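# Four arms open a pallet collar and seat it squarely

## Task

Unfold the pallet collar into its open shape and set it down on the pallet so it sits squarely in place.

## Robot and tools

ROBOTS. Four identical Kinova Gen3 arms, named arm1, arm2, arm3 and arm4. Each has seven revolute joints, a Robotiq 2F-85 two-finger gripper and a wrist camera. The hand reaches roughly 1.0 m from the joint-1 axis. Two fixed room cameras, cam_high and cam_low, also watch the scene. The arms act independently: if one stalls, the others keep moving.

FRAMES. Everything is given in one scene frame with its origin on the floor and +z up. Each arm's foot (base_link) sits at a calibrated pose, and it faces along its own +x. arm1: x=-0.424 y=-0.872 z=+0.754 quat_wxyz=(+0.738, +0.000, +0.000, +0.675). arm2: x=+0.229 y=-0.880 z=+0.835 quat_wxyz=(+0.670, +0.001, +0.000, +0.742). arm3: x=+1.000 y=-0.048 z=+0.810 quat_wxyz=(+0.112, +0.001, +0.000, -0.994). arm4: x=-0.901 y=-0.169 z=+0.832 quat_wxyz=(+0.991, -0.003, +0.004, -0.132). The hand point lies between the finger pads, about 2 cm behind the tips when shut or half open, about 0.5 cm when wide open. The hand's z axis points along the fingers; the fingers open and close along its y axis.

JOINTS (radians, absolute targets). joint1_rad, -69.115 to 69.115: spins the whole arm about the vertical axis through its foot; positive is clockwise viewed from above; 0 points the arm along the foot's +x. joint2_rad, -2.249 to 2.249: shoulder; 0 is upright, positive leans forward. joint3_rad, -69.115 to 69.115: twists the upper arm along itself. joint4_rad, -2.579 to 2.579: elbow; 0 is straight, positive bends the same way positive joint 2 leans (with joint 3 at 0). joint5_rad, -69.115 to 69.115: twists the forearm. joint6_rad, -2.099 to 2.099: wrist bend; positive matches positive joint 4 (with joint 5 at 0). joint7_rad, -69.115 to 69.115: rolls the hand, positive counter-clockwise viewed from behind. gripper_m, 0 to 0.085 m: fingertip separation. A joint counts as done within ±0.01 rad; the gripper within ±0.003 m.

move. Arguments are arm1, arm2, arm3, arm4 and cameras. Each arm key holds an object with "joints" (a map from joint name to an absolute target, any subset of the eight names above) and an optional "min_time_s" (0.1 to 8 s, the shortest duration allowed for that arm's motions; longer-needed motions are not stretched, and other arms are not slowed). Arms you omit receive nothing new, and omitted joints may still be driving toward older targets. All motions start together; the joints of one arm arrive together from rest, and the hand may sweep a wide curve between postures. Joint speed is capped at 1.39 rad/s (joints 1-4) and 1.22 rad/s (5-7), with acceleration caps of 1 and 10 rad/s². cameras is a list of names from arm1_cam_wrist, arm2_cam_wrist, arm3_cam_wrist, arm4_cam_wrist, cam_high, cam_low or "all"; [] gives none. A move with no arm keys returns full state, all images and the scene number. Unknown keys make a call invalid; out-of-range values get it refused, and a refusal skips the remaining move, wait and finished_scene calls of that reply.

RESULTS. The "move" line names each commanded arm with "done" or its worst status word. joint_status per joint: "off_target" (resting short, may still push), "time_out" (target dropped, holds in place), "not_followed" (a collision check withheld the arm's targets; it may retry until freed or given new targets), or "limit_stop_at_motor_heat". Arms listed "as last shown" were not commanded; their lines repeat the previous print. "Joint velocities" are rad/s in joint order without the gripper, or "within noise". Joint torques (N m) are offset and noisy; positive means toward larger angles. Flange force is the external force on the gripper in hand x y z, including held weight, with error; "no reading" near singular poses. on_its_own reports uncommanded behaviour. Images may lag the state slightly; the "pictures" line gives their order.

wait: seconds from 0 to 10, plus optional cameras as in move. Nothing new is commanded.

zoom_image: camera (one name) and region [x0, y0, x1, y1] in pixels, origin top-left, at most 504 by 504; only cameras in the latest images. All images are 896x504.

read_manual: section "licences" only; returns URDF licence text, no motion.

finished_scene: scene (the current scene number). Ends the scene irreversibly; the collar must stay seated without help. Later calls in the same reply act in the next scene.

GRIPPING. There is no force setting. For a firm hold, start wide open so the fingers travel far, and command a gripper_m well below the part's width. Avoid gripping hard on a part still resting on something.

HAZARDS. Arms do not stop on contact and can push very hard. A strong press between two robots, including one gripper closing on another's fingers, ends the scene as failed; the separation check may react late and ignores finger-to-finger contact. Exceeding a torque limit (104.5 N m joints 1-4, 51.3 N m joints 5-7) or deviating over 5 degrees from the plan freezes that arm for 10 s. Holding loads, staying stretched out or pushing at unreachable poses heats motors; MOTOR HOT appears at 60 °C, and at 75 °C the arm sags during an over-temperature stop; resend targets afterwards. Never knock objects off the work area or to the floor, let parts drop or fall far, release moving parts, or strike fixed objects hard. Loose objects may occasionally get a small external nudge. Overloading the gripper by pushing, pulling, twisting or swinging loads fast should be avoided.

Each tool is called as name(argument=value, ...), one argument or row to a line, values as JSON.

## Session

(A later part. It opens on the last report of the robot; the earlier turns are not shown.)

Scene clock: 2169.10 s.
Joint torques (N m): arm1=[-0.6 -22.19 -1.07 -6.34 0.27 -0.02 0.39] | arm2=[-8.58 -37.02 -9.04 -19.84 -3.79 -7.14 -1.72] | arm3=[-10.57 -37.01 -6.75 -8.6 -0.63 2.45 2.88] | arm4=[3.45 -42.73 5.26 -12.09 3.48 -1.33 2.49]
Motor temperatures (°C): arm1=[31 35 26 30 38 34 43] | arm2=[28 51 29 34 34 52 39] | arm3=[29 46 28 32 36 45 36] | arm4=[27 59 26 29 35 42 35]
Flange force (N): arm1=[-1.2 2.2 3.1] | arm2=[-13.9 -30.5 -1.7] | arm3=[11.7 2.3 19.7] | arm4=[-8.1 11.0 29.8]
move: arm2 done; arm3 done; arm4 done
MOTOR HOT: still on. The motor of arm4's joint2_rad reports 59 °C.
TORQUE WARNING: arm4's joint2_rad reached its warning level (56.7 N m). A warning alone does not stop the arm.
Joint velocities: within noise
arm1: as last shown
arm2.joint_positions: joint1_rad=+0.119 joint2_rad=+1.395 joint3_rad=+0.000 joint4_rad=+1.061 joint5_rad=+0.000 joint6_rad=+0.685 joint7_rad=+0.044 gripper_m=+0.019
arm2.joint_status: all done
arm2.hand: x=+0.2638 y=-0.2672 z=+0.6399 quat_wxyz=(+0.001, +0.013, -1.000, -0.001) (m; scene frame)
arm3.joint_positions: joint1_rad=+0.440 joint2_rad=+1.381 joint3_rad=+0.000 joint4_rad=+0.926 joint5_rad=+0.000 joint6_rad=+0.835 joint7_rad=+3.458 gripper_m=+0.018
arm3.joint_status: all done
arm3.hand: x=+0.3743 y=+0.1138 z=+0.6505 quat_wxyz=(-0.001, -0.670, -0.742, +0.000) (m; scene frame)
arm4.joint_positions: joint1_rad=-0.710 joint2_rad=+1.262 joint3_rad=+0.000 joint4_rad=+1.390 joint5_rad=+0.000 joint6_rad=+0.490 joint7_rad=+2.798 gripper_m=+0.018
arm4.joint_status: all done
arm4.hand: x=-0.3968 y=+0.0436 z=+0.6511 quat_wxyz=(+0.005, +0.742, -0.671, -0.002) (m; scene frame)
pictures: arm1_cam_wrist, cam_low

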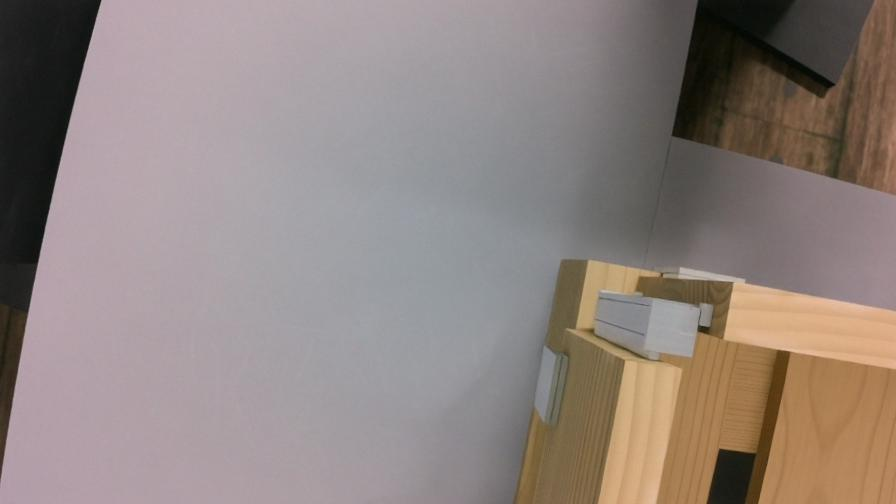

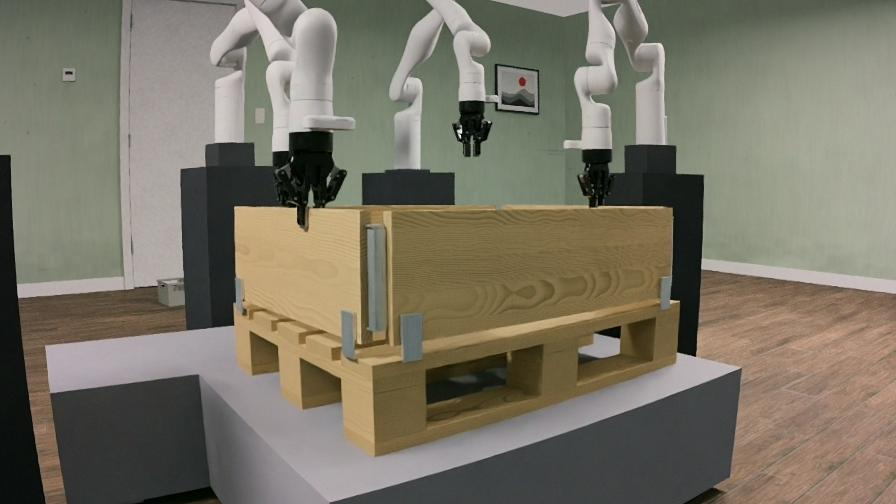

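move(
  arm2={"joints":{"joint2_rad":1.4164,"joint4_rad":1.0458,"joint6_rad":0.6795},"min_time_s":2},
  arm3={"joints":{"joint2_rad":1.4007,"joint4_rad":0.9128,"joint6_rad":0.828},"min_time_s":2},
  arm4={"joints":{"joint2_rad":1.2833,"joint4_rad":1.3777,"joint6_rad":0.4806},"min_time_s":2},
  cameras=["arm1_cam_wrist","cam_low"],
)

zoom_image(
  camera="cam_low",
  region=[220, 180, 440, 400],
)

zoom_image(
  camera="arm1_cam_wrist",
  region=[480, 220, 760, 504],
)

Scene clock: 2187.20 s.
Joint torques (N m): arm1=[-0.55 -22.18 -1.1 -6.28 0.24 -0.02 0.37] | arm2=[-12.82 -31.93 -12.28 -16.87 -4.34 -6.66 -1.62] | arm3=[-14.42 -40.94 -9.7 -11.85 -1.75 1.09 2.97] | arm4=[14.43 -22.88 16.7 -8.18 6.41 -2.66 2.76]
Motor temperatures (°C): arm1=[31 35 26 30 38 34 43] | arm2=[28 50 29 34 34 51 39] | arm3=[29 46 28 32 36 45 36] | arm4=[27 58 26 29 35 42 35]
Flange force (N): arm1=[-1.2 2.5 3.1] | arm2=[-21.0 -25.9 -8.3] | arm3=[15.0 10.2 22.3] | arm4=[-26.7 20.1 -9.7]
move: arm2 done; arm3 done; arm4 done
MOTOR HOT: still on. The motor of arm4's joint2_rad reports 58 °C.
Joint velocities: within noise
arm1: as last shown
arm2.joint_positions: joint1_rad=+0.119 joint2_rad=+1.416 joint3_rad=+0.000 joint4_rad=+1.046 joint5_rad=+0.000 joint6_rad=+0.679 joint7_rad=+0.044 gripper_m=+0.019
arm2.joint_status: all done
arm2.hand: x=+0.2638 y=-0.2671 z=+0.6300 quat_wxyz=(+0.001, +0.013, -1.000, -0.001) (m; scene frame)
arm3.joint_positions: joint1_rad=+0.440 joint2_rad=+1.401 joint3_rad=+0.000 joint4_rad=+0.913 joint5_rad=+0.000 joint6_rad=+0.828 joint7_rad=+3.458 gripper_m=+0.018
arm3.joint_status: all done
arm3.hand: x=+0.3743 y=+0.1138 z=+0.6406 quat_wxyz=(-0.001, -0.670, -0.742, +0.000) (m; scene frame)
arm4.joint_positions: joint1_rad=-0.710 joint2_rad=+1.283 joint3_rad=+0.000 joint4_rad=+1.378 joint5_rad=+0.000 joint6_rad=+0.481 joint7_rad=+2.798 gripper_m=+0.018
arm4.joint_status: all done
arm4.hand: x=-0.3969 y=+0.0437 z=+0.6409 quat_wxyz=(+0.005, +0.742, -0.671, -0.002) (m; scene frame)
pictures: arm1_cam_wrist, cam_low

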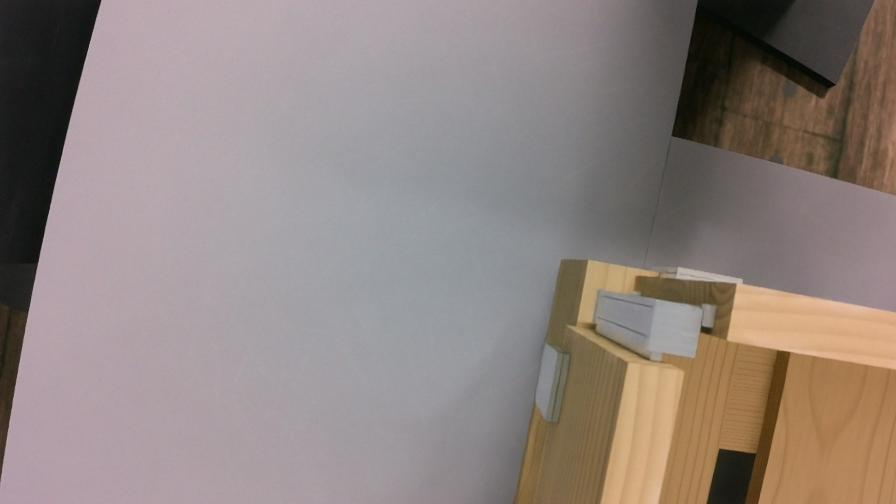

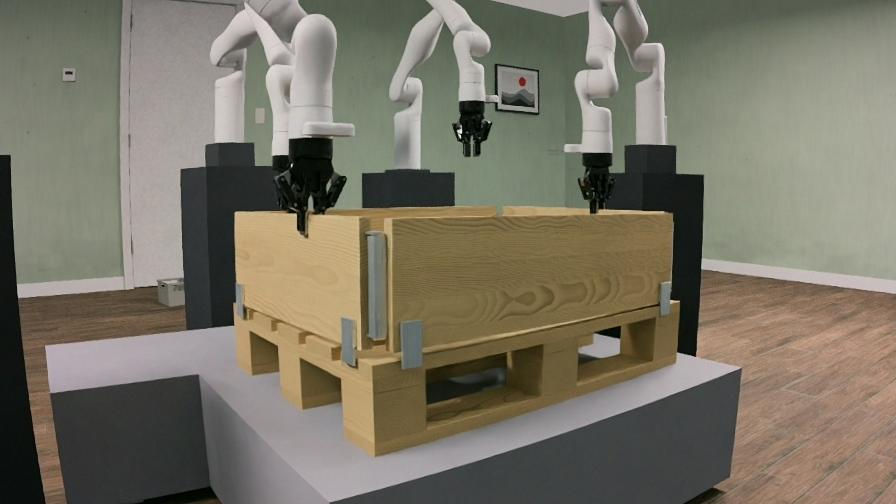

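Scaled by 2.291 from the camera's 896x504 image, which has a finer 1280x720 frame.

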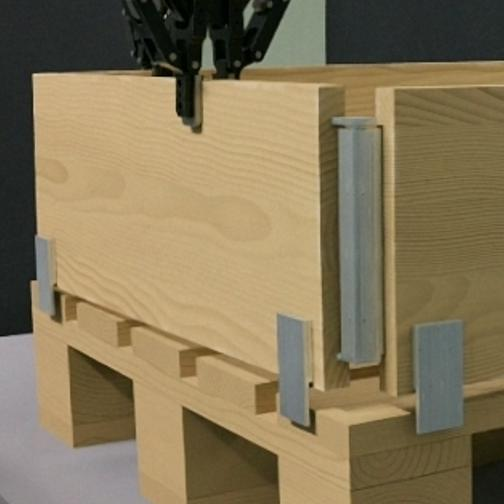

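Scaled by 1.775 from the camera's 896x504 image, which has a finer 1280x720 frame.

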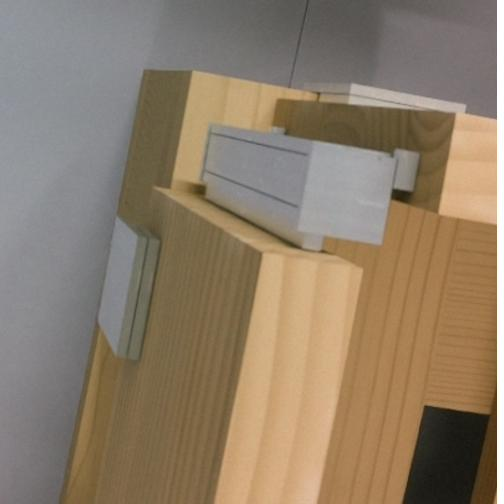

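move(
  arm4={"joints":{"joint2_rad":1.2703,"joint4_rad":1.3848,"joint6_rad":0.4865},"min_time_s":0.8},
)

move(
  arm2={"joints":{"joint1_rad":0.1127,"joint2_rad":1.416,"joint4_rad":1.0469,"joint6_rad":0.6787,"joint7_rad":0.037},"min_time_s":1},
  arm3={"joints":{"joint1_rad":0.4384,"joint2_rad":1.4094,"joint4_rad":0.8887,"joint6_rad":0.8435,"joint7_rad":3.4567},"min_time_s":1},
  arm4={"joints":{"joint1_rad":-0.7132,"joint2_rad":1.2663,"joint4_rad":1.4004,"joint6_rad":0.475,"joint7_rad":2.7944},"min_time_s":1},
)

move(
  arm4={"joints":{"joint2_rad":1.2791,"joint4_rad":1.3935,"joint6_rad":0.4691},"min_time_s":1},
  cameras=["arm1_cam_wrist","cam_low"],
)

zoom_image(
  camera="cam_low",
  region=[220, 180, 440, 400],
)

zoom_image(
  camera="arm1_cam_wrist",
  region=[480, 220, 760, 504],
)

Scene clock: 2218.87 s.
Joint torques (N m): arm1=[-0.58 -22.18 -1.09 -6.33 0.24 -0.04 0.39] | arm2=[-9.8 -35.28 -9.39 -19.27 -3.64 -7.32 -1.81] | arm3=[-11.23 -35.55 -7.33 -7.1 -0.93 3.47 2.85] | arm4=[5.18 -41.09 7.34 -10.62 4.11 -1.08 2.64]
Motor temperatures (°C): arm1=[31 35 26 30 38 34 43] | arm2=[28 49 29 33 34 50 39] | arm3=[29 45 28 32 36 44 36] | arm4=[28 55 27 28 36 42 35]
Flange force (N): arm1=[-1.2 2.3 3.0] | arm2=[-16.0 -30.4 -5.3] | arm3=[13.3 1.3 19.4] | arm4=[-12.3 9.0 28.1]
move: arm4 done
MOTOR HOT: cleared for the motors of arm4.
Joint velocities: within noise
arm1, arm2, arm3: as last shown
arm2.hand: x=+0.2638 y=-0.2671 z=+0.6299 quat_wxyz=(+0.001, +0.013, -1.000, -0.001) (m; scene frame)
arm3.hand: x=+0.3742 y=+0.1138 z=+0.6406 quat_wxyz=(-0.001, -0.670, -0.742, +0.000) (m; scene frame)
arm4.joint_positions: joint1_rad=-0.710 joint2_rad=+1.270 joint3_rad=+0.000 joint4_rad=+1.385 joint5_rad=+0.000 joint6_rad=+0.487 joint7_rad=+2.798 gripper_m=+0.018
arm4.joint_status: all done
arm4.hand: x=-0.3968 y=+0.0435 z=+0.6470 quat_wxyz=(+0.005, +0.742, -0.671, -0.002) (m; scene frame)
pictures: none

Scene clock: 2220.17 s.
Joint torques (N m): arm1=[-0.58 -22.17 -1.16 -6.34 0.23 -0.03 0.4] | arm2=[-9.94 -36.21 -9.39 -19.67 -3.7 -7.53 -1.81] | arm3=[-11.91 -35.64 -7.77 -10.11 -1.09 0.93 3] | arm4=[2.26 -39.62 4.16 -7.93 3.47 0.31 2.71]
Motor temperatures (°C): arm1=[31 35 26 30 38 34 43] | arm2=[28 49 29 33 34 50 39] | arm3=[29 45 28 32 36 44 36] | arm4=[28 55 27 28 36 42 35]
Flange force (N): arm1=[-1.1 2.2 3.0] | arm2=[-16.5 -30.1 -4.1] | arm3=[11.2 8.9 13.6] | arm4=[-8.9 2.7 29.7]
move: arm2 done; arm3 done; arm4 done
Joint velocities: within noise
arm1.joint_positions: joint1_rad=+0.050 joint2_rad=+0.780 joint3_rad=+0.000 joint4_rad=+1.600 joint5_rad=+0.000 joint6_rad=+0.760 joint7_rad=+0.343 gripper_m=+0.028
arm1.joint_status: not commanded
arm1.hand: x=-0.3278 y=-0.3669 z=+0.7985 quat_wxyz=(+0.000, +0.102, -0.995, -0.001) (m; scene frame)
arm2.joint_positions: joint1_rad=+0.113 joint2_rad=+1.416 joint3_rad=+0.000 joint4_rad=+1.047 joint5_rad=+0.000 joint6_rad=+0.679 joint7_rad=+0.037 gripper_m=+0.019
arm2.joint_status: all done
arm2.hand: x=+0.2598 y=-0.2670 z=+0.6300 quat_wxyz=(+0.001, +0.013, -1.000, -0.001) (m; scene frame)
arm3.joint_positions: joint1_rad=+0.438 joint2_rad=+1.409 joint3_rad=+0.000 joint4_rad=+0.889 joint5_rad=+0.000 joint6_rad=+0.844 joint7_rad=+3.457 gripper_m=+0.018
arm3.joint_status: all done
arm3.hand: x=+0.3703 y=+0.1138 z=+0.6405 quat_wxyz=(-0.001, -0.670, -0.742, +0.000) (m; scene frame)
arm4.joint_positions: joint1_rad=-0.713 joint2_rad=+1.266 joint3_rad=+0.000 joint4_rad=+1.400 joint5_rad=+0.000 joint6_rad=+0.475 joint7_rad=+2.794 gripper_m=+0.018
arm4.joint_status: all done
arm4.hand: x=-0.4008 y=+0.0436 z=+0.6470 quat_wxyz=(+0.005, +0.742, -0.671, -0.002) (m; scene frame)
pictures: none

Scene clock: 2221.47 s.
Joint torques (N m): arm1=[-0.58 -22.21 -1.12 -6.36 0.24 -0.03 0.36] | arm2=[-7.9 -33.4 -7.4 -17.46 -2.83 -6.87 -1.59] | arm3=[-14.1 -41.06 -9.2 -11.18 -1.55 1.75 3.09] | arm4=[13.16 -23.27 15.62 -9.31 6.18 -3.34 2.89]
Motor temperatures (°C): arm1=[31 35 26 30 38 34 43] | arm2=[28 49 29 33 34 50 39] | arm3=[29 45 28 32 36 44 36] | arm4=[28 55 27 28 36 42 35]
Flange force (N): arm1=[-1.2 2.2 3.1] | arm2=[-13.2 -25.4 -6.2] | arm3=[15.1 7.8 23.7] | arm4=[-24.2 21.8 -10.8]
move: arm4 done
Joint velocities: within noise
arm1, arm2, arm3: as last shown
arm2.hand: x=+0.2597 y=-0.2670 z=+0.6301 quat_wxyz=(+0.001, +0.013, -1.000, -0.001) (m; scene frame)
arm4.joint_positions: joint1_rad=-0.713 joint2_rad=+1.279 joint3_rad=+0.000 joint4_rad=+1.394 joint5_rad=+0.000 joint6_rad=+0.469 joint7_rad=+2.794 gripper_m=+0.018
arm4.joint_status: all done
arm4.hand: x=-0.4011 y=+0.0437 z=+0.6410 quat_wxyz=(+0.005, +0.742, -0.671, -0.002) (m; scene frame)
pictures: arm1_cam_wrist, cam_low

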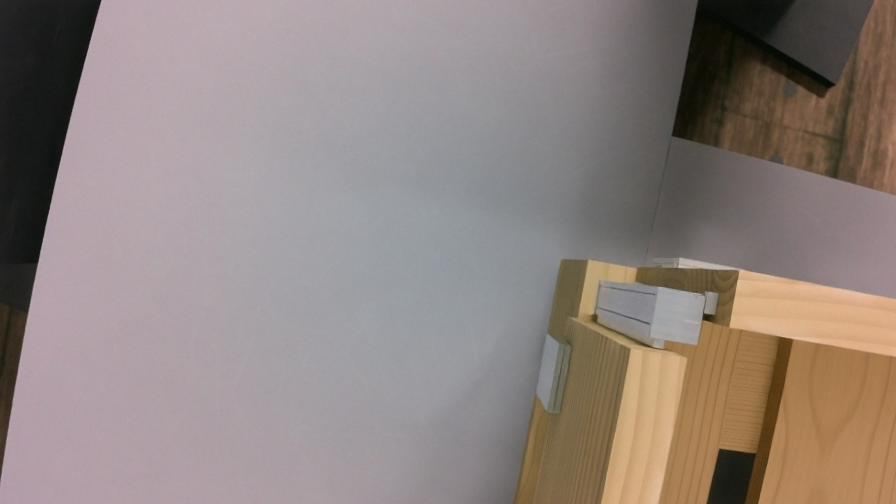

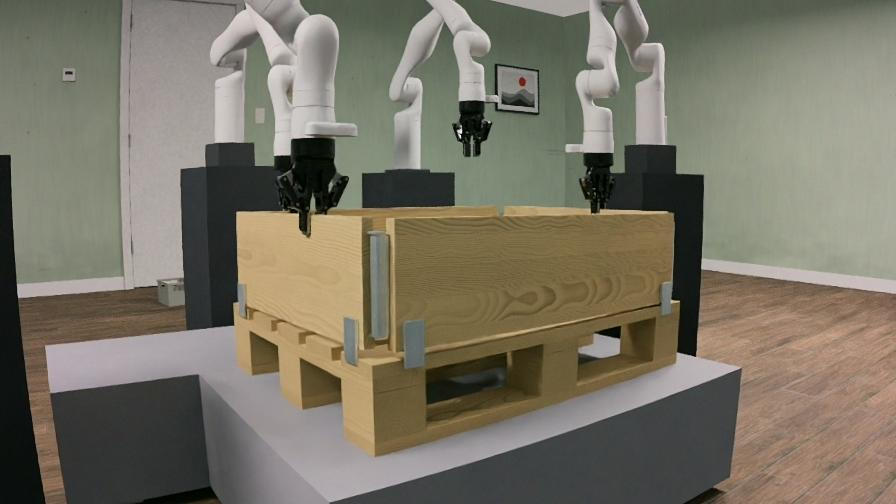

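Scaled by 2.291 from the camera's 896x504 image, which has a finer 1280x720 frame.

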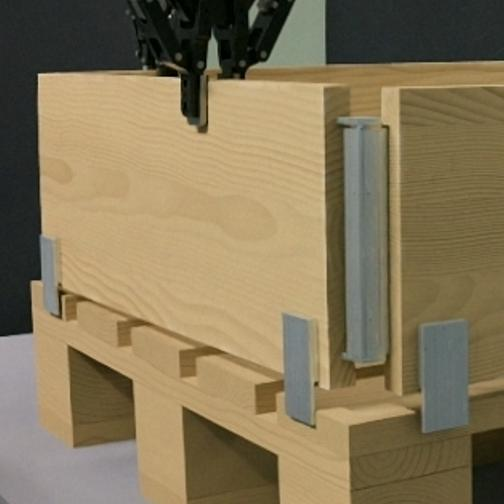

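Scaled by 1.775 from the camera's 896x504 image, which has a finer 1280x720 frame.

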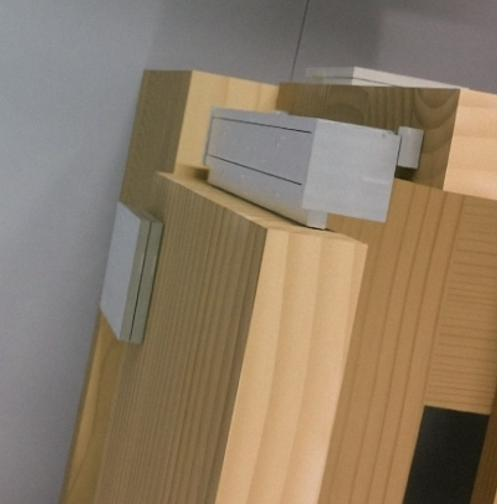

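zoom_image(
  camera="cam_low",
  region=[600, 240, 700, 340],
)

move(
  arm4={"joints":{"joint2_rad":1.2706,"joint4_rad":1.3982,"joint6_rad":0.4729},"min_time_s":0.8},
  cameras=["cam_high","arm4_cam_wrist"],
)

zoom_image(
  camera="cam_high",
  region=[400, 260, 560, 390],
)

Scaled by 5.040 from the camera's 896x504 image, which has a finer 1280x720 frame.

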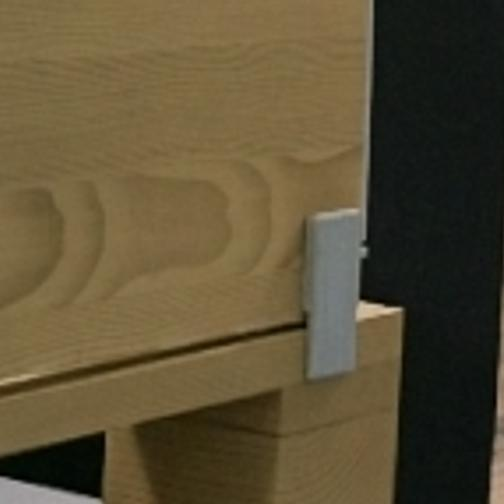

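Scene clock: 2235.37 s.
Joint torques (N m): arm1=[-0.53 -22.13 -1.06 -6.32 0.23 -0.06 0.41] | arm2=[-8.33 -35.18 -8.03 -19.1 -3.17 -7.42 -1.77] | arm3=[-12.7 -38.55 -8.36 -9.4 -1.34 2.48 3.01] | arm4=[7.58 -37.55 9.88 -7.96 4.72 -0.05 2.76]
Motor temperatures (°C): arm1=[31 35 26 30 38 34 43] | arm2=[28 48 29 33 34 50 39] | arm3=[29 46 28 32 36 44 36] | arm4=[28 54 28 28 36 42 35]
Flange force (N): arm1=[-1.1 2.3 2.9] | arm2=[-13.9 -29.1 -5.3] | arm3=[14.1 4.7 21.5] | arm4=[-17.7 7.4 24.8]
move: arm4 done
Joint velocities: within noise
arm1, arm2: as last shown
arm2.hand: x=+0.2598 y=-0.2670 z=+0.6300 quat_wxyz=(+0.001, +0.013, -1.000, -0.001) (m; scene frame)
arm3.joint_positions: joint1_rad=+0.438 joint2_rad=+1.409 joint3_rad=+0.000 joint4_rad=+0.889 joint5_rad=+0.000 joint6_rad=+0.843 joint7_rad=+3.457 gripper_m=+0.018
arm3.joint_status: not commanded
arm3.hand: x=+0.3702 y=+0.1138 z=+0.6407 quat_wxyz=(-0.001, -0.670, -0.742, +0.000) (m; scene frame)
arm4.joint_positions: joint1_rad=-0.713 joint2_rad=+1.271 joint3_rad=+0.000 joint4_rad=+1.398 joint5_rad=+0.000 joint6_rad=+0.473 joint7_rad=+2.794 gripper_m=+0.018
arm4.joint_status: all done
arm4.hand: x=-0.4009 y=+0.0434 z=+0.6450 quat_wxyz=(+0.005, +0.742, -0.671, -0.002) (m; scene frame)
pictures: arm4_cam_wrist, cam_high

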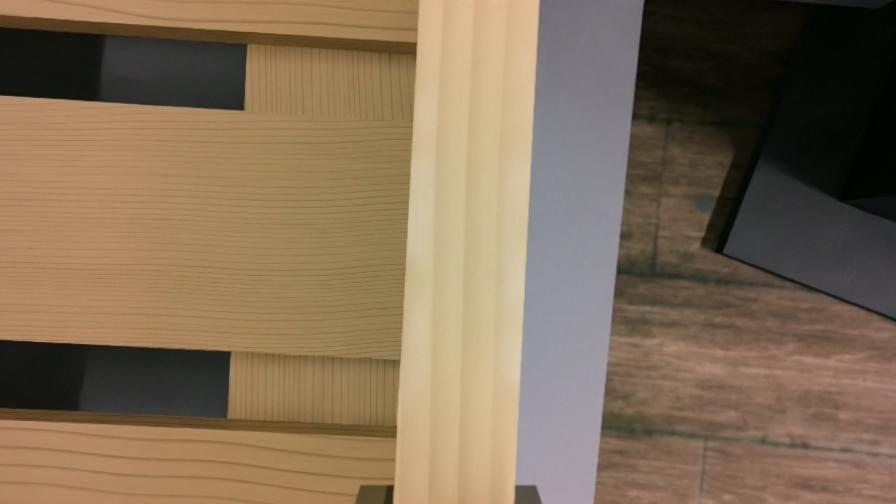

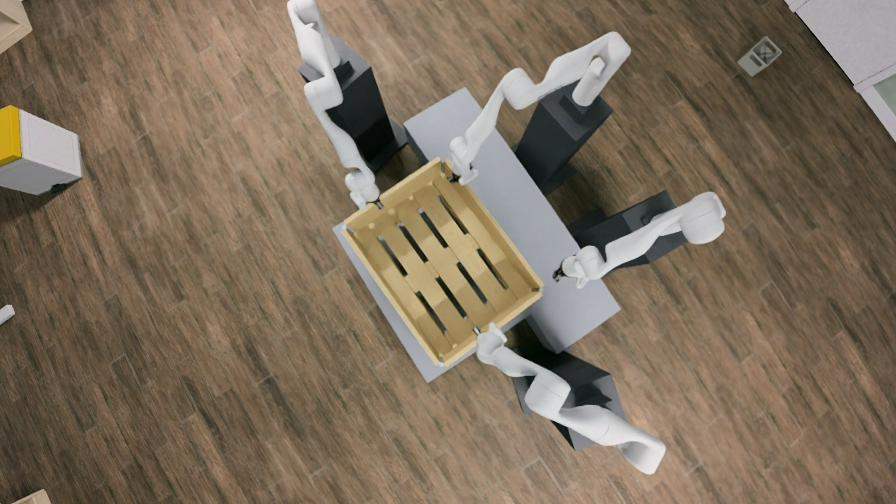

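Scaled by 3.150 from the camera's 896x504 image, which has a finer 1280x720 frame.

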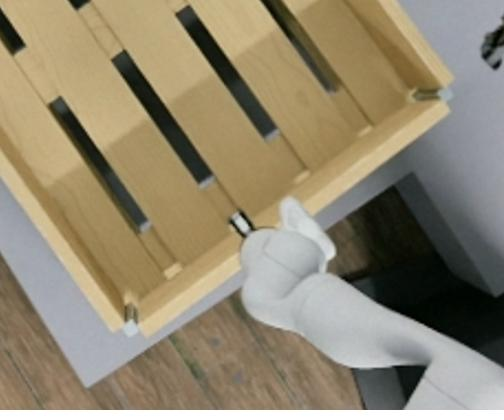

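move(
  arm2={"joints":{"joint2_rad":1.4355,"joint4_rad":1.0323,"joint6_rad":0.6738},"min_time_s":2},
  arm3={"joints":{"joint2_rad":1.433,"joint4_rad":0.8721,"joint6_rad":0.8365},"min_time_s":2},
  cameras=["arm1_cam_wrist","cam_low"],
)

zoom_image(
  camera="cam_low",
  region=[220, 180, 440, 400],
)

zoom_image(
  camera="cam_low",
  region=[600, 240, 700, 340],
)

zoom_image(
  camera="arm1_cam_wrist",
  region=[480, 220, 760, 504],
)

Scene clock: 2260.93 s.
Joint torques (N m): arm1=[-0.58 -22.24 -1.11 -6.3 0.26 -0.04 0.38] | arm2=[-7.74 23.09 -9.01 -20.24 -3.05 -23.55 -1.69] | arm3=[-27.92 -26.19 -19.86 -6.14 -5.39 1.38 3.01] | arm4=[9.66 -39.08 12.09 -5.76 5.25 1.44 2.77]
Motor temperatures (°C): arm1=[31 35 26 30 38 34 43] | arm2=[28 49 29 32 34 50 39] | arm3=[30 45 28 32 36 44 36] | arm4=[28 55 27 27 36 42 35]
Flange force (N): arm1=[-1.3 2.5 3.1] | arm2=[-9.0 -77.1 -142.0] | arm3=[35.1 15.3 -0.1] | arm4=[-23.2 2.7 32.2]
move: arm2 done; arm3 done
Joint velocities: within noise
arm1, arm4: as last shown
arm2.joint_positions: joint1_rad=+0.113 joint2_rad=+1.435 joint3_rad=+0.000 joint4_rad=+1.032 joint5_rad=+0.000 joint6_rad=+0.674 joint7_rad=+0.037 gripper_m=+0.019
arm2.joint_status: all done
arm2.hand: x=+0.2598 y=-0.2670 z=+0.6210 quat_wxyz=(+0.001, +0.013, -1.000, -0.001) (m; scene frame)
arm3.joint_positions: joint1_rad=+0.439 joint2_rad=+1.433 joint3_rad=+0.000 joint4_rad=+0.872 joint5_rad=+0.000 joint6_rad=+0.837 joint7_rad=+3.457 gripper_m=+0.018
arm3.joint_status: all done
arm3.hand: x=+0.3703 y=+0.1139 z=+0.6291 quat_wxyz=(-0.001, -0.670, -0.742, +0.000) (m; scene frame)
arm4.hand: x=-0.4009 y=+0.0436 z=+0.6450 quat_wxyz=(+0.005, +0.742, -0.671, -0.002) (m; scene frame)
pictures: arm1_cam_wrist, cam_low

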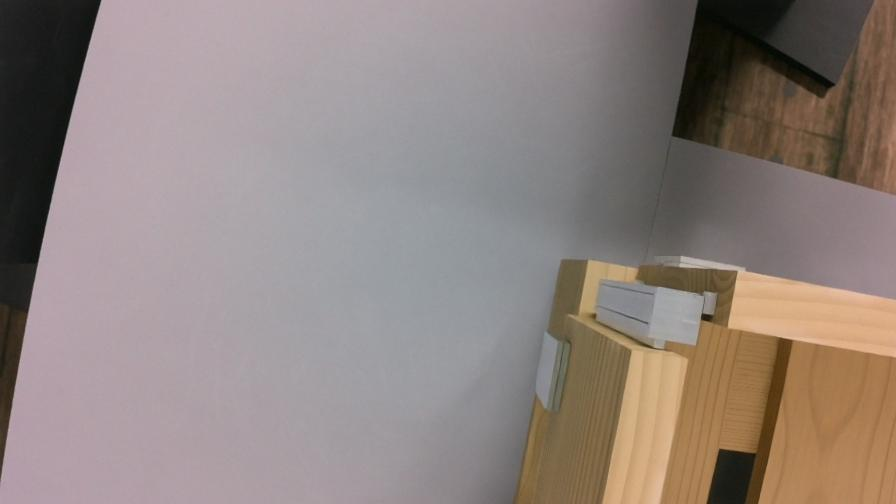

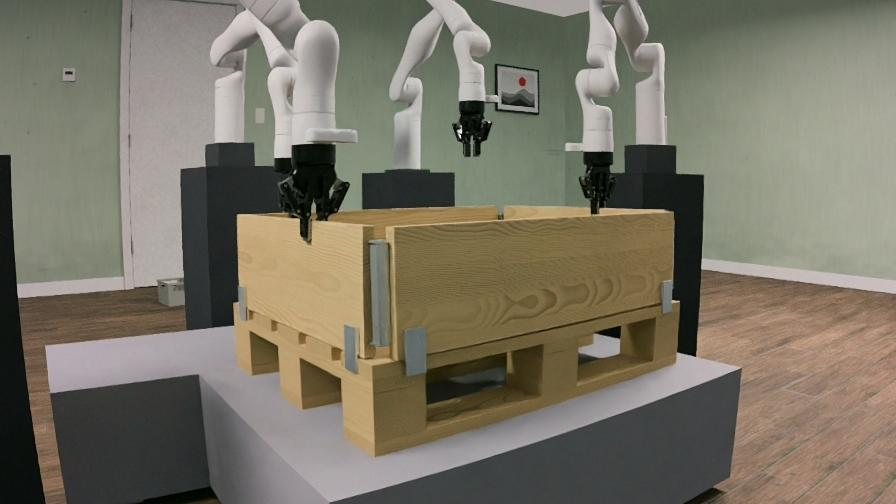

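Scaled by 2.291 from the camera's 896x504 image, which has a finer 1280x720 frame.

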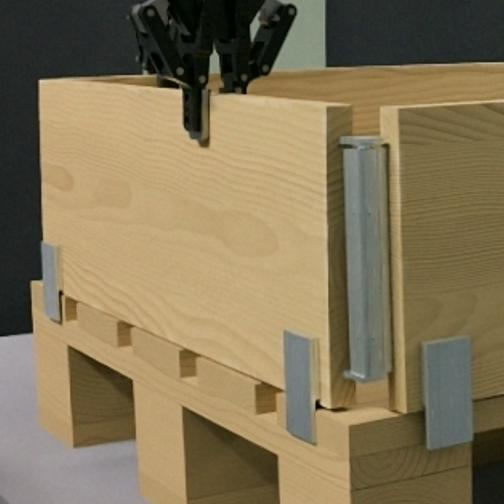

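Scaled by 5.040 from the camera's 896x504 image, which has a finer 1280x720 frame.

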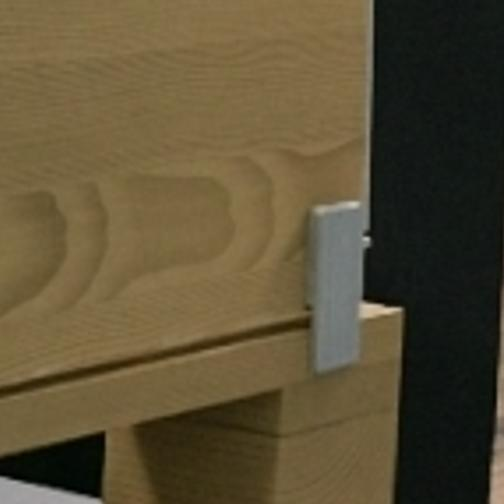

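Scaled by 1.775 from the camera's 896x504 image, which has a finer 1280x720 frame.

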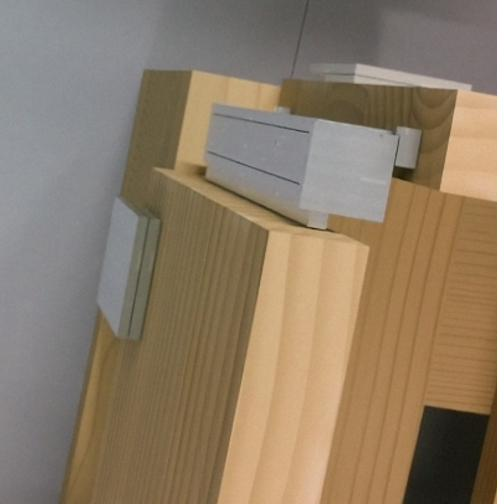

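move(
  arm2={"joints":{"joint2_rad":1.4258,"joint4_rad":1.0396,"joint6_rad":0.6762},"min_time_s":0.8},
  arm3={"joints":{"joint2_rad":1.4392,"joint4_rad":0.8677,"joint6_rad":0.8347},"min_time_s":0.8},
  arm4={"joints":{"joint2_rad":1.2791,"joint4_rad":1.3935,"joint6_rad":0.4691},"min_time_s":0.8},
  cameras=["arm1_cam_wrist","cam_low"],
)

zoom_image(
  camera="cam_low",
  region=[220, 200, 420, 390],
)

zoom_image(
  camera="cam_low",
  region=[390, 240, 700, 400],
)

Scene clock: 2279.33 s.
Joint torques (N m): arm1=[-0.53 -22.15 -1.05 -6.34 0.22 -0.04 0.39] | arm2=[-7.12 -33.39 -7.58 -12.05 -3.09 -2.35 -1.53] | arm3=[-21 -13.4 -14.36 -5.65 -3.05 -2.6 3.13] | arm4=[14.52 -24.4 17.25 -7.83 6.62 -2.46 2.87]
Motor temperatures (°C): arm1=[31 35 26 30 38 34 43] | arm2=[28 48 29 32 34 54 39] | arm3=[30 44 29 32 36 44 36] | arm4=[28 55 27 27 36 42 35]
Flange force (N): arm1=[-1.1 2.2 3.0] | arm2=[-12.8 -13.0 4.6] | arm3=[21.3 21.3 -28.3] | arm4=[-27.9 18.1 -5.7]
move: arm2 done; arm3 done; arm4 done
Joint velocities: within noise
arm1: as last shown
arm2.joint_positions: joint1_rad=+0.113 joint2_rad=+1.426 joint3_rad=+0.000 joint4_rad=+1.040 joint5_rad=+0.000 joint6_rad=+0.676 joint7_rad=+0.037 gripper_m=+0.019
arm2.joint_status: all done
arm2.hand: x=+0.2598 y=-0.2671 z=+0.6254 quat_wxyz=(+0.001, +0.013, -1.000, -0.001) (m; scene frame)
arm3.joint_positions: joint1_rad=+0.438 joint2_rad=+1.439 joint3_rad=+0.000 joint4_rad=+0.868 joint5_rad=+0.000 joint6_rad=+0.835 joint7_rad=+3.457 gripper_m=+0.018
arm3.joint_status: all done
arm3.hand: x=+0.3702 y=+0.1136 z=+0.6261 quat_wxyz=(-0.001, -0.670, -0.742, +0.000) (m; scene frame)
arm4.joint_positions: joint1_rad=-0.713 joint2_rad=+1.279 joint3_rad=+0.000 joint4_rad=+1.394 joint5_rad=+0.000 joint6_rad=+0.469 joint7_rad=+2.794 gripper_m=+0.018
arm4.joint_status: all done
arm4.hand: x=-0.4010 y=+0.0436 z=+0.6410 quat_wxyz=(+0.005, +0.742, -0.671, -0.002) (m; scene frame)
pictures: arm1_cam_wrist, cam_low

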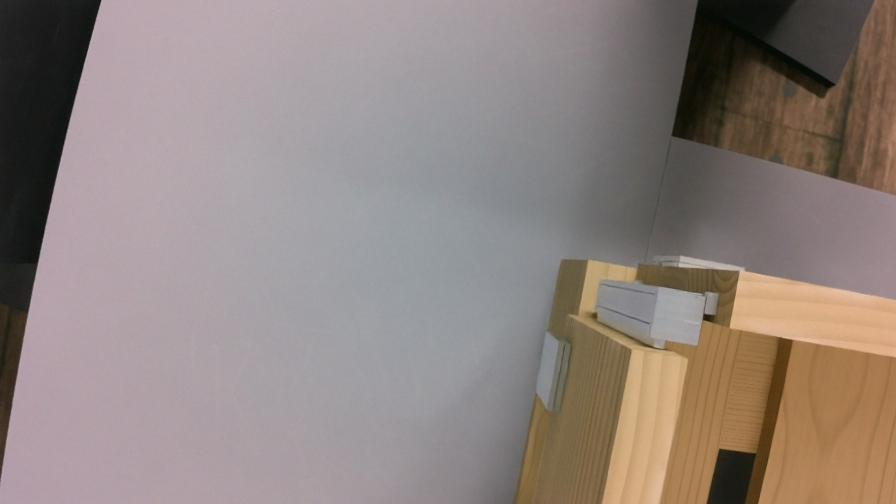

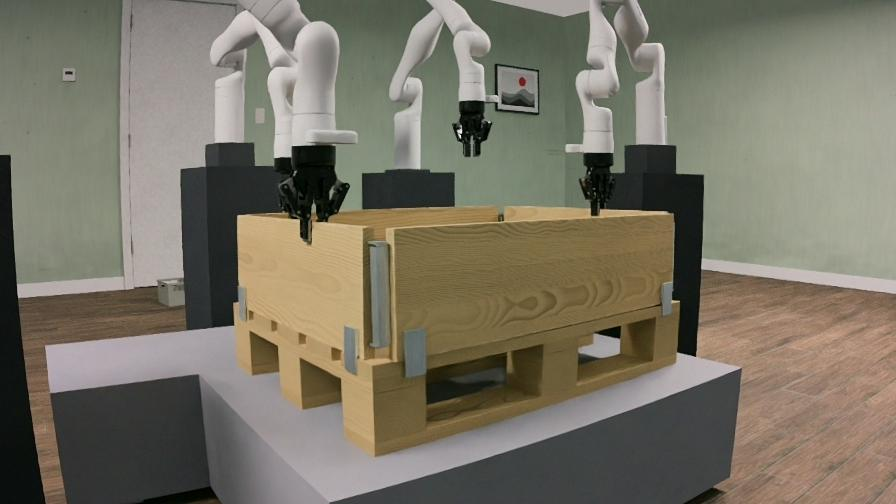

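Scaled by 2.520 from the camera's 896x504 image, which has a finer 1280x720 frame.

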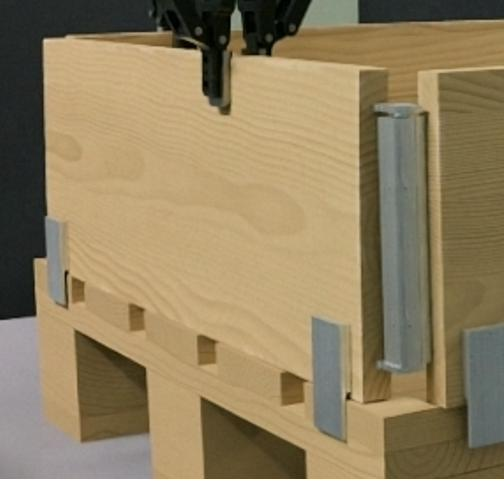

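Scaled by 1.626 from the camera's 896x504 image, which has a finer 1280x720 frame.

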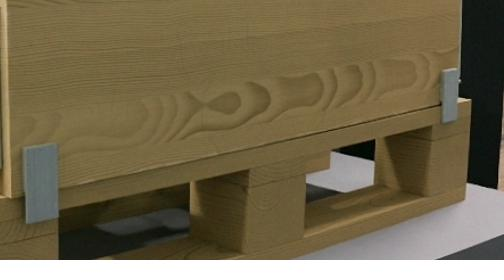

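move(
  arm4={"joints":{"joint2_rad":1.2876,"joint4_rad":1.3887,"joint6_rad":0.4653},"min_time_s":1},
  cameras=["arm1_cam_wrist","cam_low"],
)

zoom_image(
  camera="cam_low",
  region=[600, 240, 700, 340],
)

zoom_image(
  camera="arm1_cam_wrist",
  region=[480, 220, 760, 504],
)

Scene clock: 2301.20 s.
Joint torques (N m): arm1=[-0.51 -22.23 -1.08 -6.32 0.25 -0.05 0.37] | arm2=[-8.86 -32.42 -9.17 -13.15 -3.44 -3.57 -1.37] | arm3=[-17.77 -16.61 -11.69 -4.07 -2.05 -0.2 3.07] | arm4=[20.61 -4.17 23.66 -9.61 8.19 -7.29 2.91]
Motor temperatures (°C): arm1=[31 35 26 30 38 34 43] | arm2=[28 48 29 32 34 52 39] | arm3=[30 42 29 32 36 43 36] | arm4=[28 53 28 27 36 42 35]
Flange force (N): arm1=[-1.1 2.5 3.1] | arm2=[-15.1 -16.2 0.1] | arm3=[19.3 12.7 -17.9] | arm4=[-34.2 35.9 -56.1]
move: arm4 done
Joint velocities: within noise
arm1, arm2, arm3: as last shown
arm2.hand: x=+0.2598 y=-0.2670 z=+0.6255 quat_wxyz=(+0.001, +0.013, -1.000, -0.001) (m; scene frame)
arm3.hand: x=+0.3704 y=+0.1137 z=+0.6260 quat_wxyz=(-0.001, -0.670, -0.742, +0.000) (m; scene frame)
arm4.joint_positions: joint1_rad=-0.713 joint2_rad=+1.288 joint3_rad=+0.000 joint4_rad=+1.389 joint5_rad=+0.000 joint6_rad=+0.465 joint7_rad=+2.794 gripper_m=+0.018
arm4.joint_status: all done
arm4.hand: x=-0.4011 y=+0.0436 z=+0.6371 quat_wxyz=(+0.005, +0.742, -0.671, -0.002) (m; scene frame)
pictures: arm1_cam_wrist, cam_low

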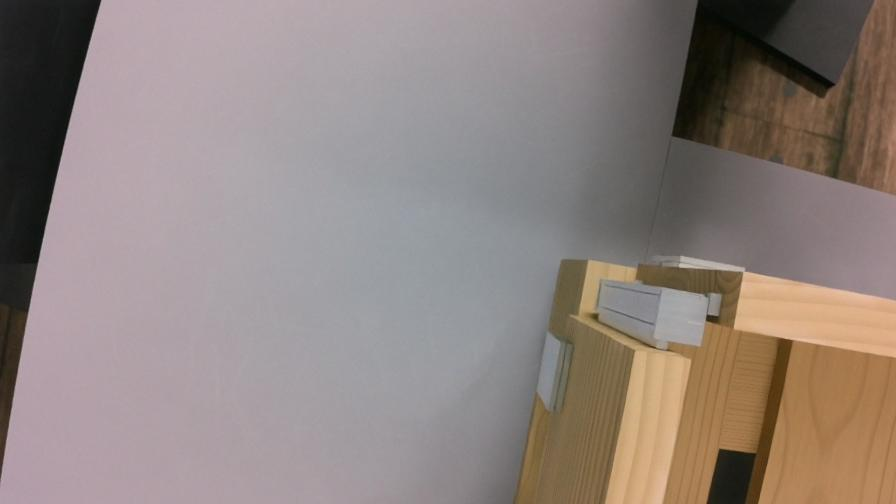

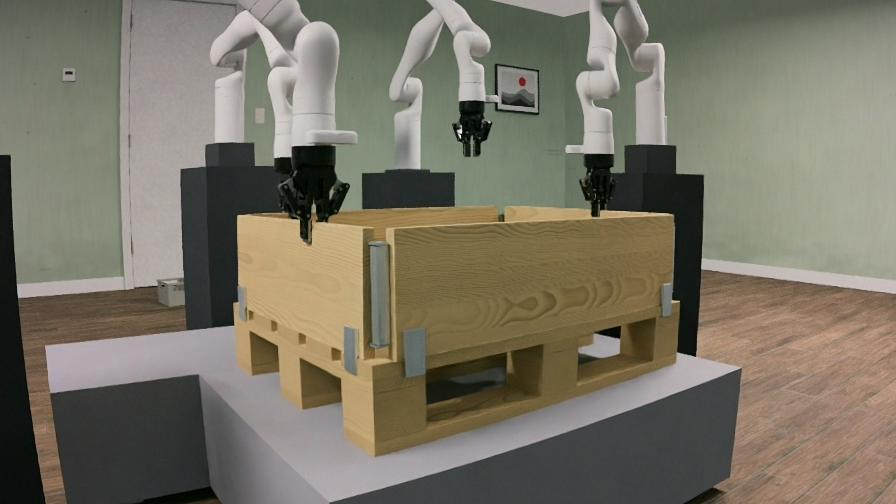

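Scaled by 5.040 from the camera's 896x504 image, which has a finer 1280x720 frame.

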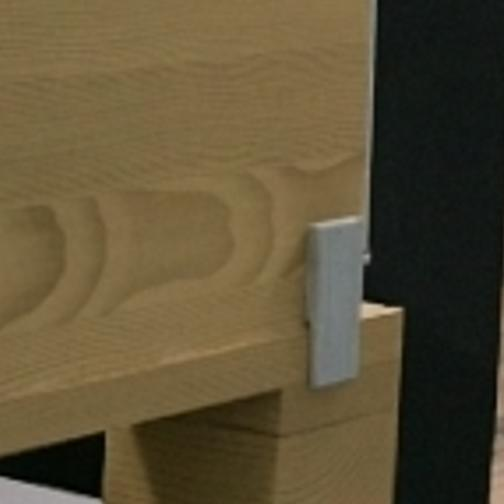

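Scaled by 1.775 from the camera's 896x504 image, which has a finer 1280x720 frame.

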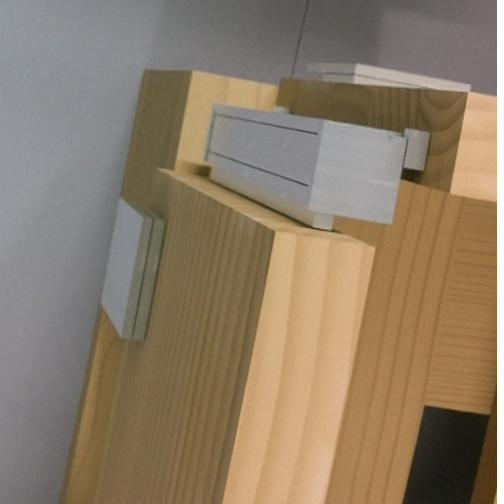

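move(
  arm4={"joints":{"joint2_rad":1.2791,"joint4_rad":1.3935,"joint6_rad":0.4691},"min_time_s":0.8},
  arm3={"joints":{"joint2_rad":1.437,"joint4_rad":0.8692,"joint6_rad":0.8353},"min_time_s":0.8},
)

move(
  arm2={"joints":{"gripper_m":0.05}},
  arm3={"joints":{"gripper_m":0.05}},
  arm4={"joints":{"gripper_m":0.05}},
  cameras=["arm1_cam_wrist","cam_low","cam_high"],
)

zoom_image(
  camera="arm1_cam_wrist",
  region=[480, 220, 760, 504],
)

zoom_image(
  camera="cam_low",
  region=[220, 190, 700, 400],
)

Scene clock: 2322.47 s.
Joint torques (N m): arm1=[-0.56 -22.18 -1.13 -6.31 0.22 -0.01 0.4] | arm2=[-11.66 -32.71 -12.05 -17.64 -4.46 -6.81 -1.63] | arm3=[-15.12 -28.11 -9.36 -3.64 -1.36 3.88 2.95] | arm4=[9.69 -39.1 11.84 -7.57 5.03 0.17 2.66]
Motor temperatures (°C): arm1=[31 35 26 30 38 34 43] | arm2=[28 48 29 32 34 51 39] | arm3=[30 42 29 32 36 43 36] | arm4=[29 51 29 27 36 42 35]
Flange force (N): arm1=[-1.1 2.3 3.1] | arm2=[-19.1 -28.2 -8.3] | arm3=[20.0 -0.3 9.1] | arm4=[-21.9 6.4 28.7]
move: arm3 done; arm4 done
Joint velocities: within noise
arm1, arm2: as last shown
arm3.joint_positions: joint1_rad=+0.438 joint2_rad=+1.437 joint3_rad=+0.000 joint4_rad=+0.869 joint5_rad=+0.000 joint6_rad=+0.835 joint7_rad=+3.457 gripper_m=+0.018
arm3.joint_status: all done
arm3.hand: x=+0.3703 y=+0.1138 z=+0.6271 quat_wxyz=(-0.001, -0.670, -0.742, +0.000) (m; scene frame)
arm4.joint_positions: joint1_rad=-0.713 joint2_rad=+1.279 joint3_rad=+0.000 joint4_rad=+1.394 joint5_rad=+0.000 joint6_rad=+0.469 joint7_rad=+2.794 gripper_m=+0.018
arm4.joint_status: all done
arm4.hand: x=-0.4009 y=+0.0435 z=+0.6410 quat_wxyz=(+0.005, +0.742, -0.671, -0.002) (m; scene frame)
pictures: none

Scene clock: 2323.40 s.
Joint torques (N m): arm1=[-0.51 -22.17 -1.09 -6.29 0.25 -0.03 0.41] | arm2=[0.6 -23.69 0.1 -6.42 0.13 -0.25 -0.32] | arm3=[-0.7 -26.23 0.45 -7.35 0.51 0.09 -0.01] | arm4=[0.23 -23.3 -0.56 -3.79 -0.14 0.31 0]
Motor temperatures (°C): arm1=[31 35 26 30 38 34 43] | arm2=[28 48 29 32 34 51 39] | arm3=[30 42 29 32 36 43 36] | arm4=[29 51 29 27 36 42 35]
Flange force (N): arm1=[-1.1 2.4 3.0] | arm2=[1.3 -6.7 -6.0] | arm3=[-1.1 6.0 -2.6] | arm4=[-0.4 0.6 -0.5]
move: arm2 done; arm3 done; arm4 done
Joint velocities: within noise
arm1: as last shown
arm2.joint_positions: joint1_rad=+0.113 joint2_rad=+1.426 joint3_rad=+0.000 joint4_rad=+1.040 joint5_rad=+0.000 joint6_rad=+0.676 joint7_rad=+0.037 gripper_m=+0.050
arm2.joint_status: all done
arm2.hand: x=+0.2598 y=-0.2670 z=+0.6255 quat_wxyz=(+0.001, +0.013, -1.000, -0.001) (m; scene frame)
arm3.joint_positions: joint1_rad=+0.438 joint2_rad=+1.437 joint3_rad=+0.000 joint4_rad=+0.869 joint5_rad=+0.000 joint6_rad=+0.835 joint7_rad=+3.457 gripper_m=+0.050
arm3.joint_status: all done
arm3.hand: x=+0.3702 y=+0.1138 z=+0.6273 quat_wxyz=(-0.001, -0.670, -0.742, +0.000) (m; scene frame)
arm4.joint_positions: joint1_rad=-0.713 joint2_rad=+1.279 joint3_rad=+0.000 joint4_rad=+1.394 joint5_rad=+0.000 joint6_rad=+0.469 joint7_rad=+2.794 gripper_m=+0.050
arm4.joint_status: all done
arm4.hand: x=-0.4010 y=+0.0436 z=+0.6410 quat_wxyz=(+0.005, +0.742, -0.671, -0.002) (m; scene frame)
pictures: arm1_cam_wrist, cam_high, cam_low

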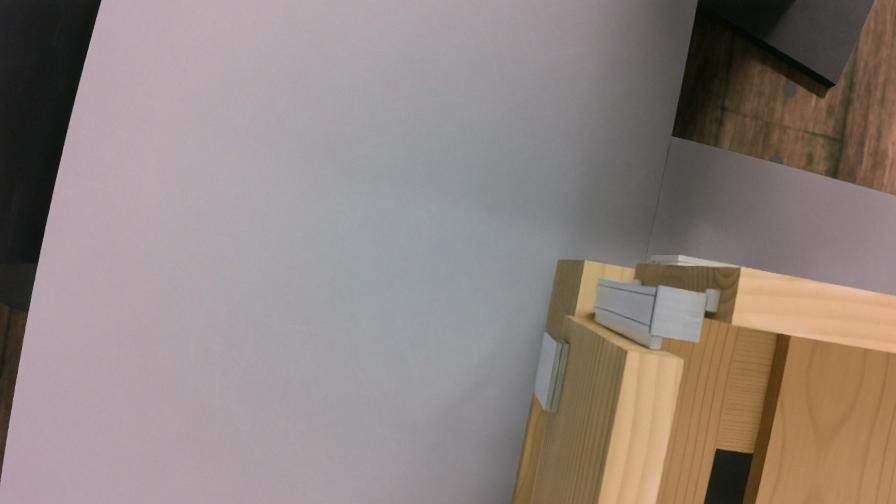

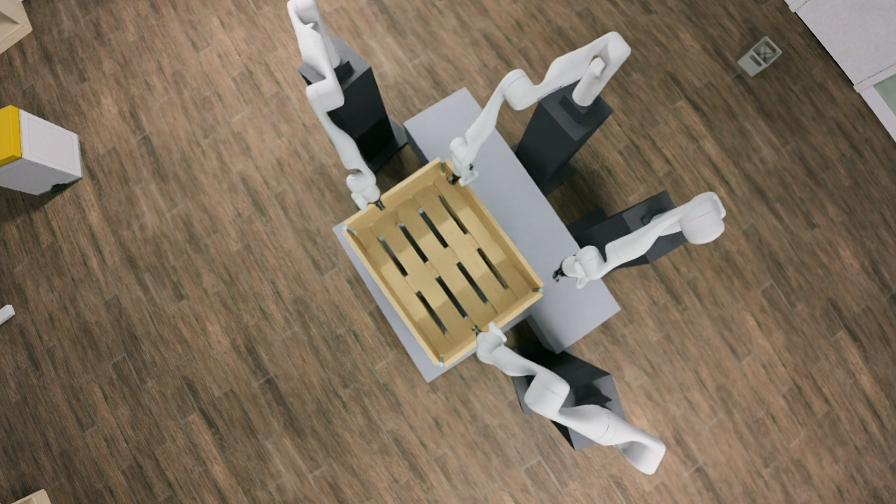

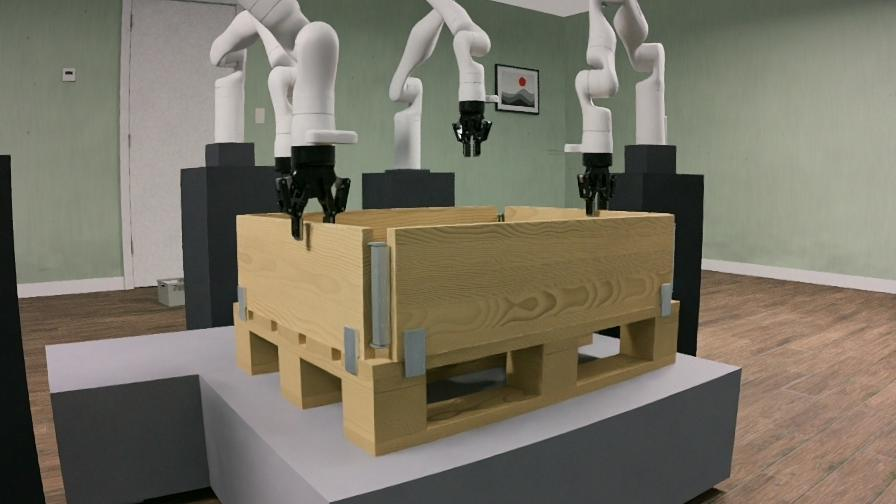

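Scaled by 1.775 from the camera's 896x504 image, which has a finer 1280x720 frame.

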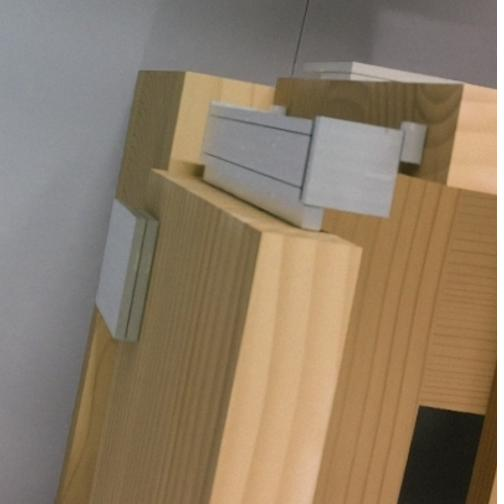

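Scaled by 1.050 from the camera's 896x504 image, which has a finer 1280x720 frame.

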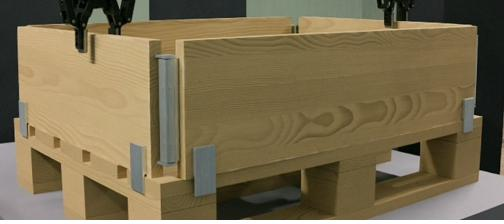

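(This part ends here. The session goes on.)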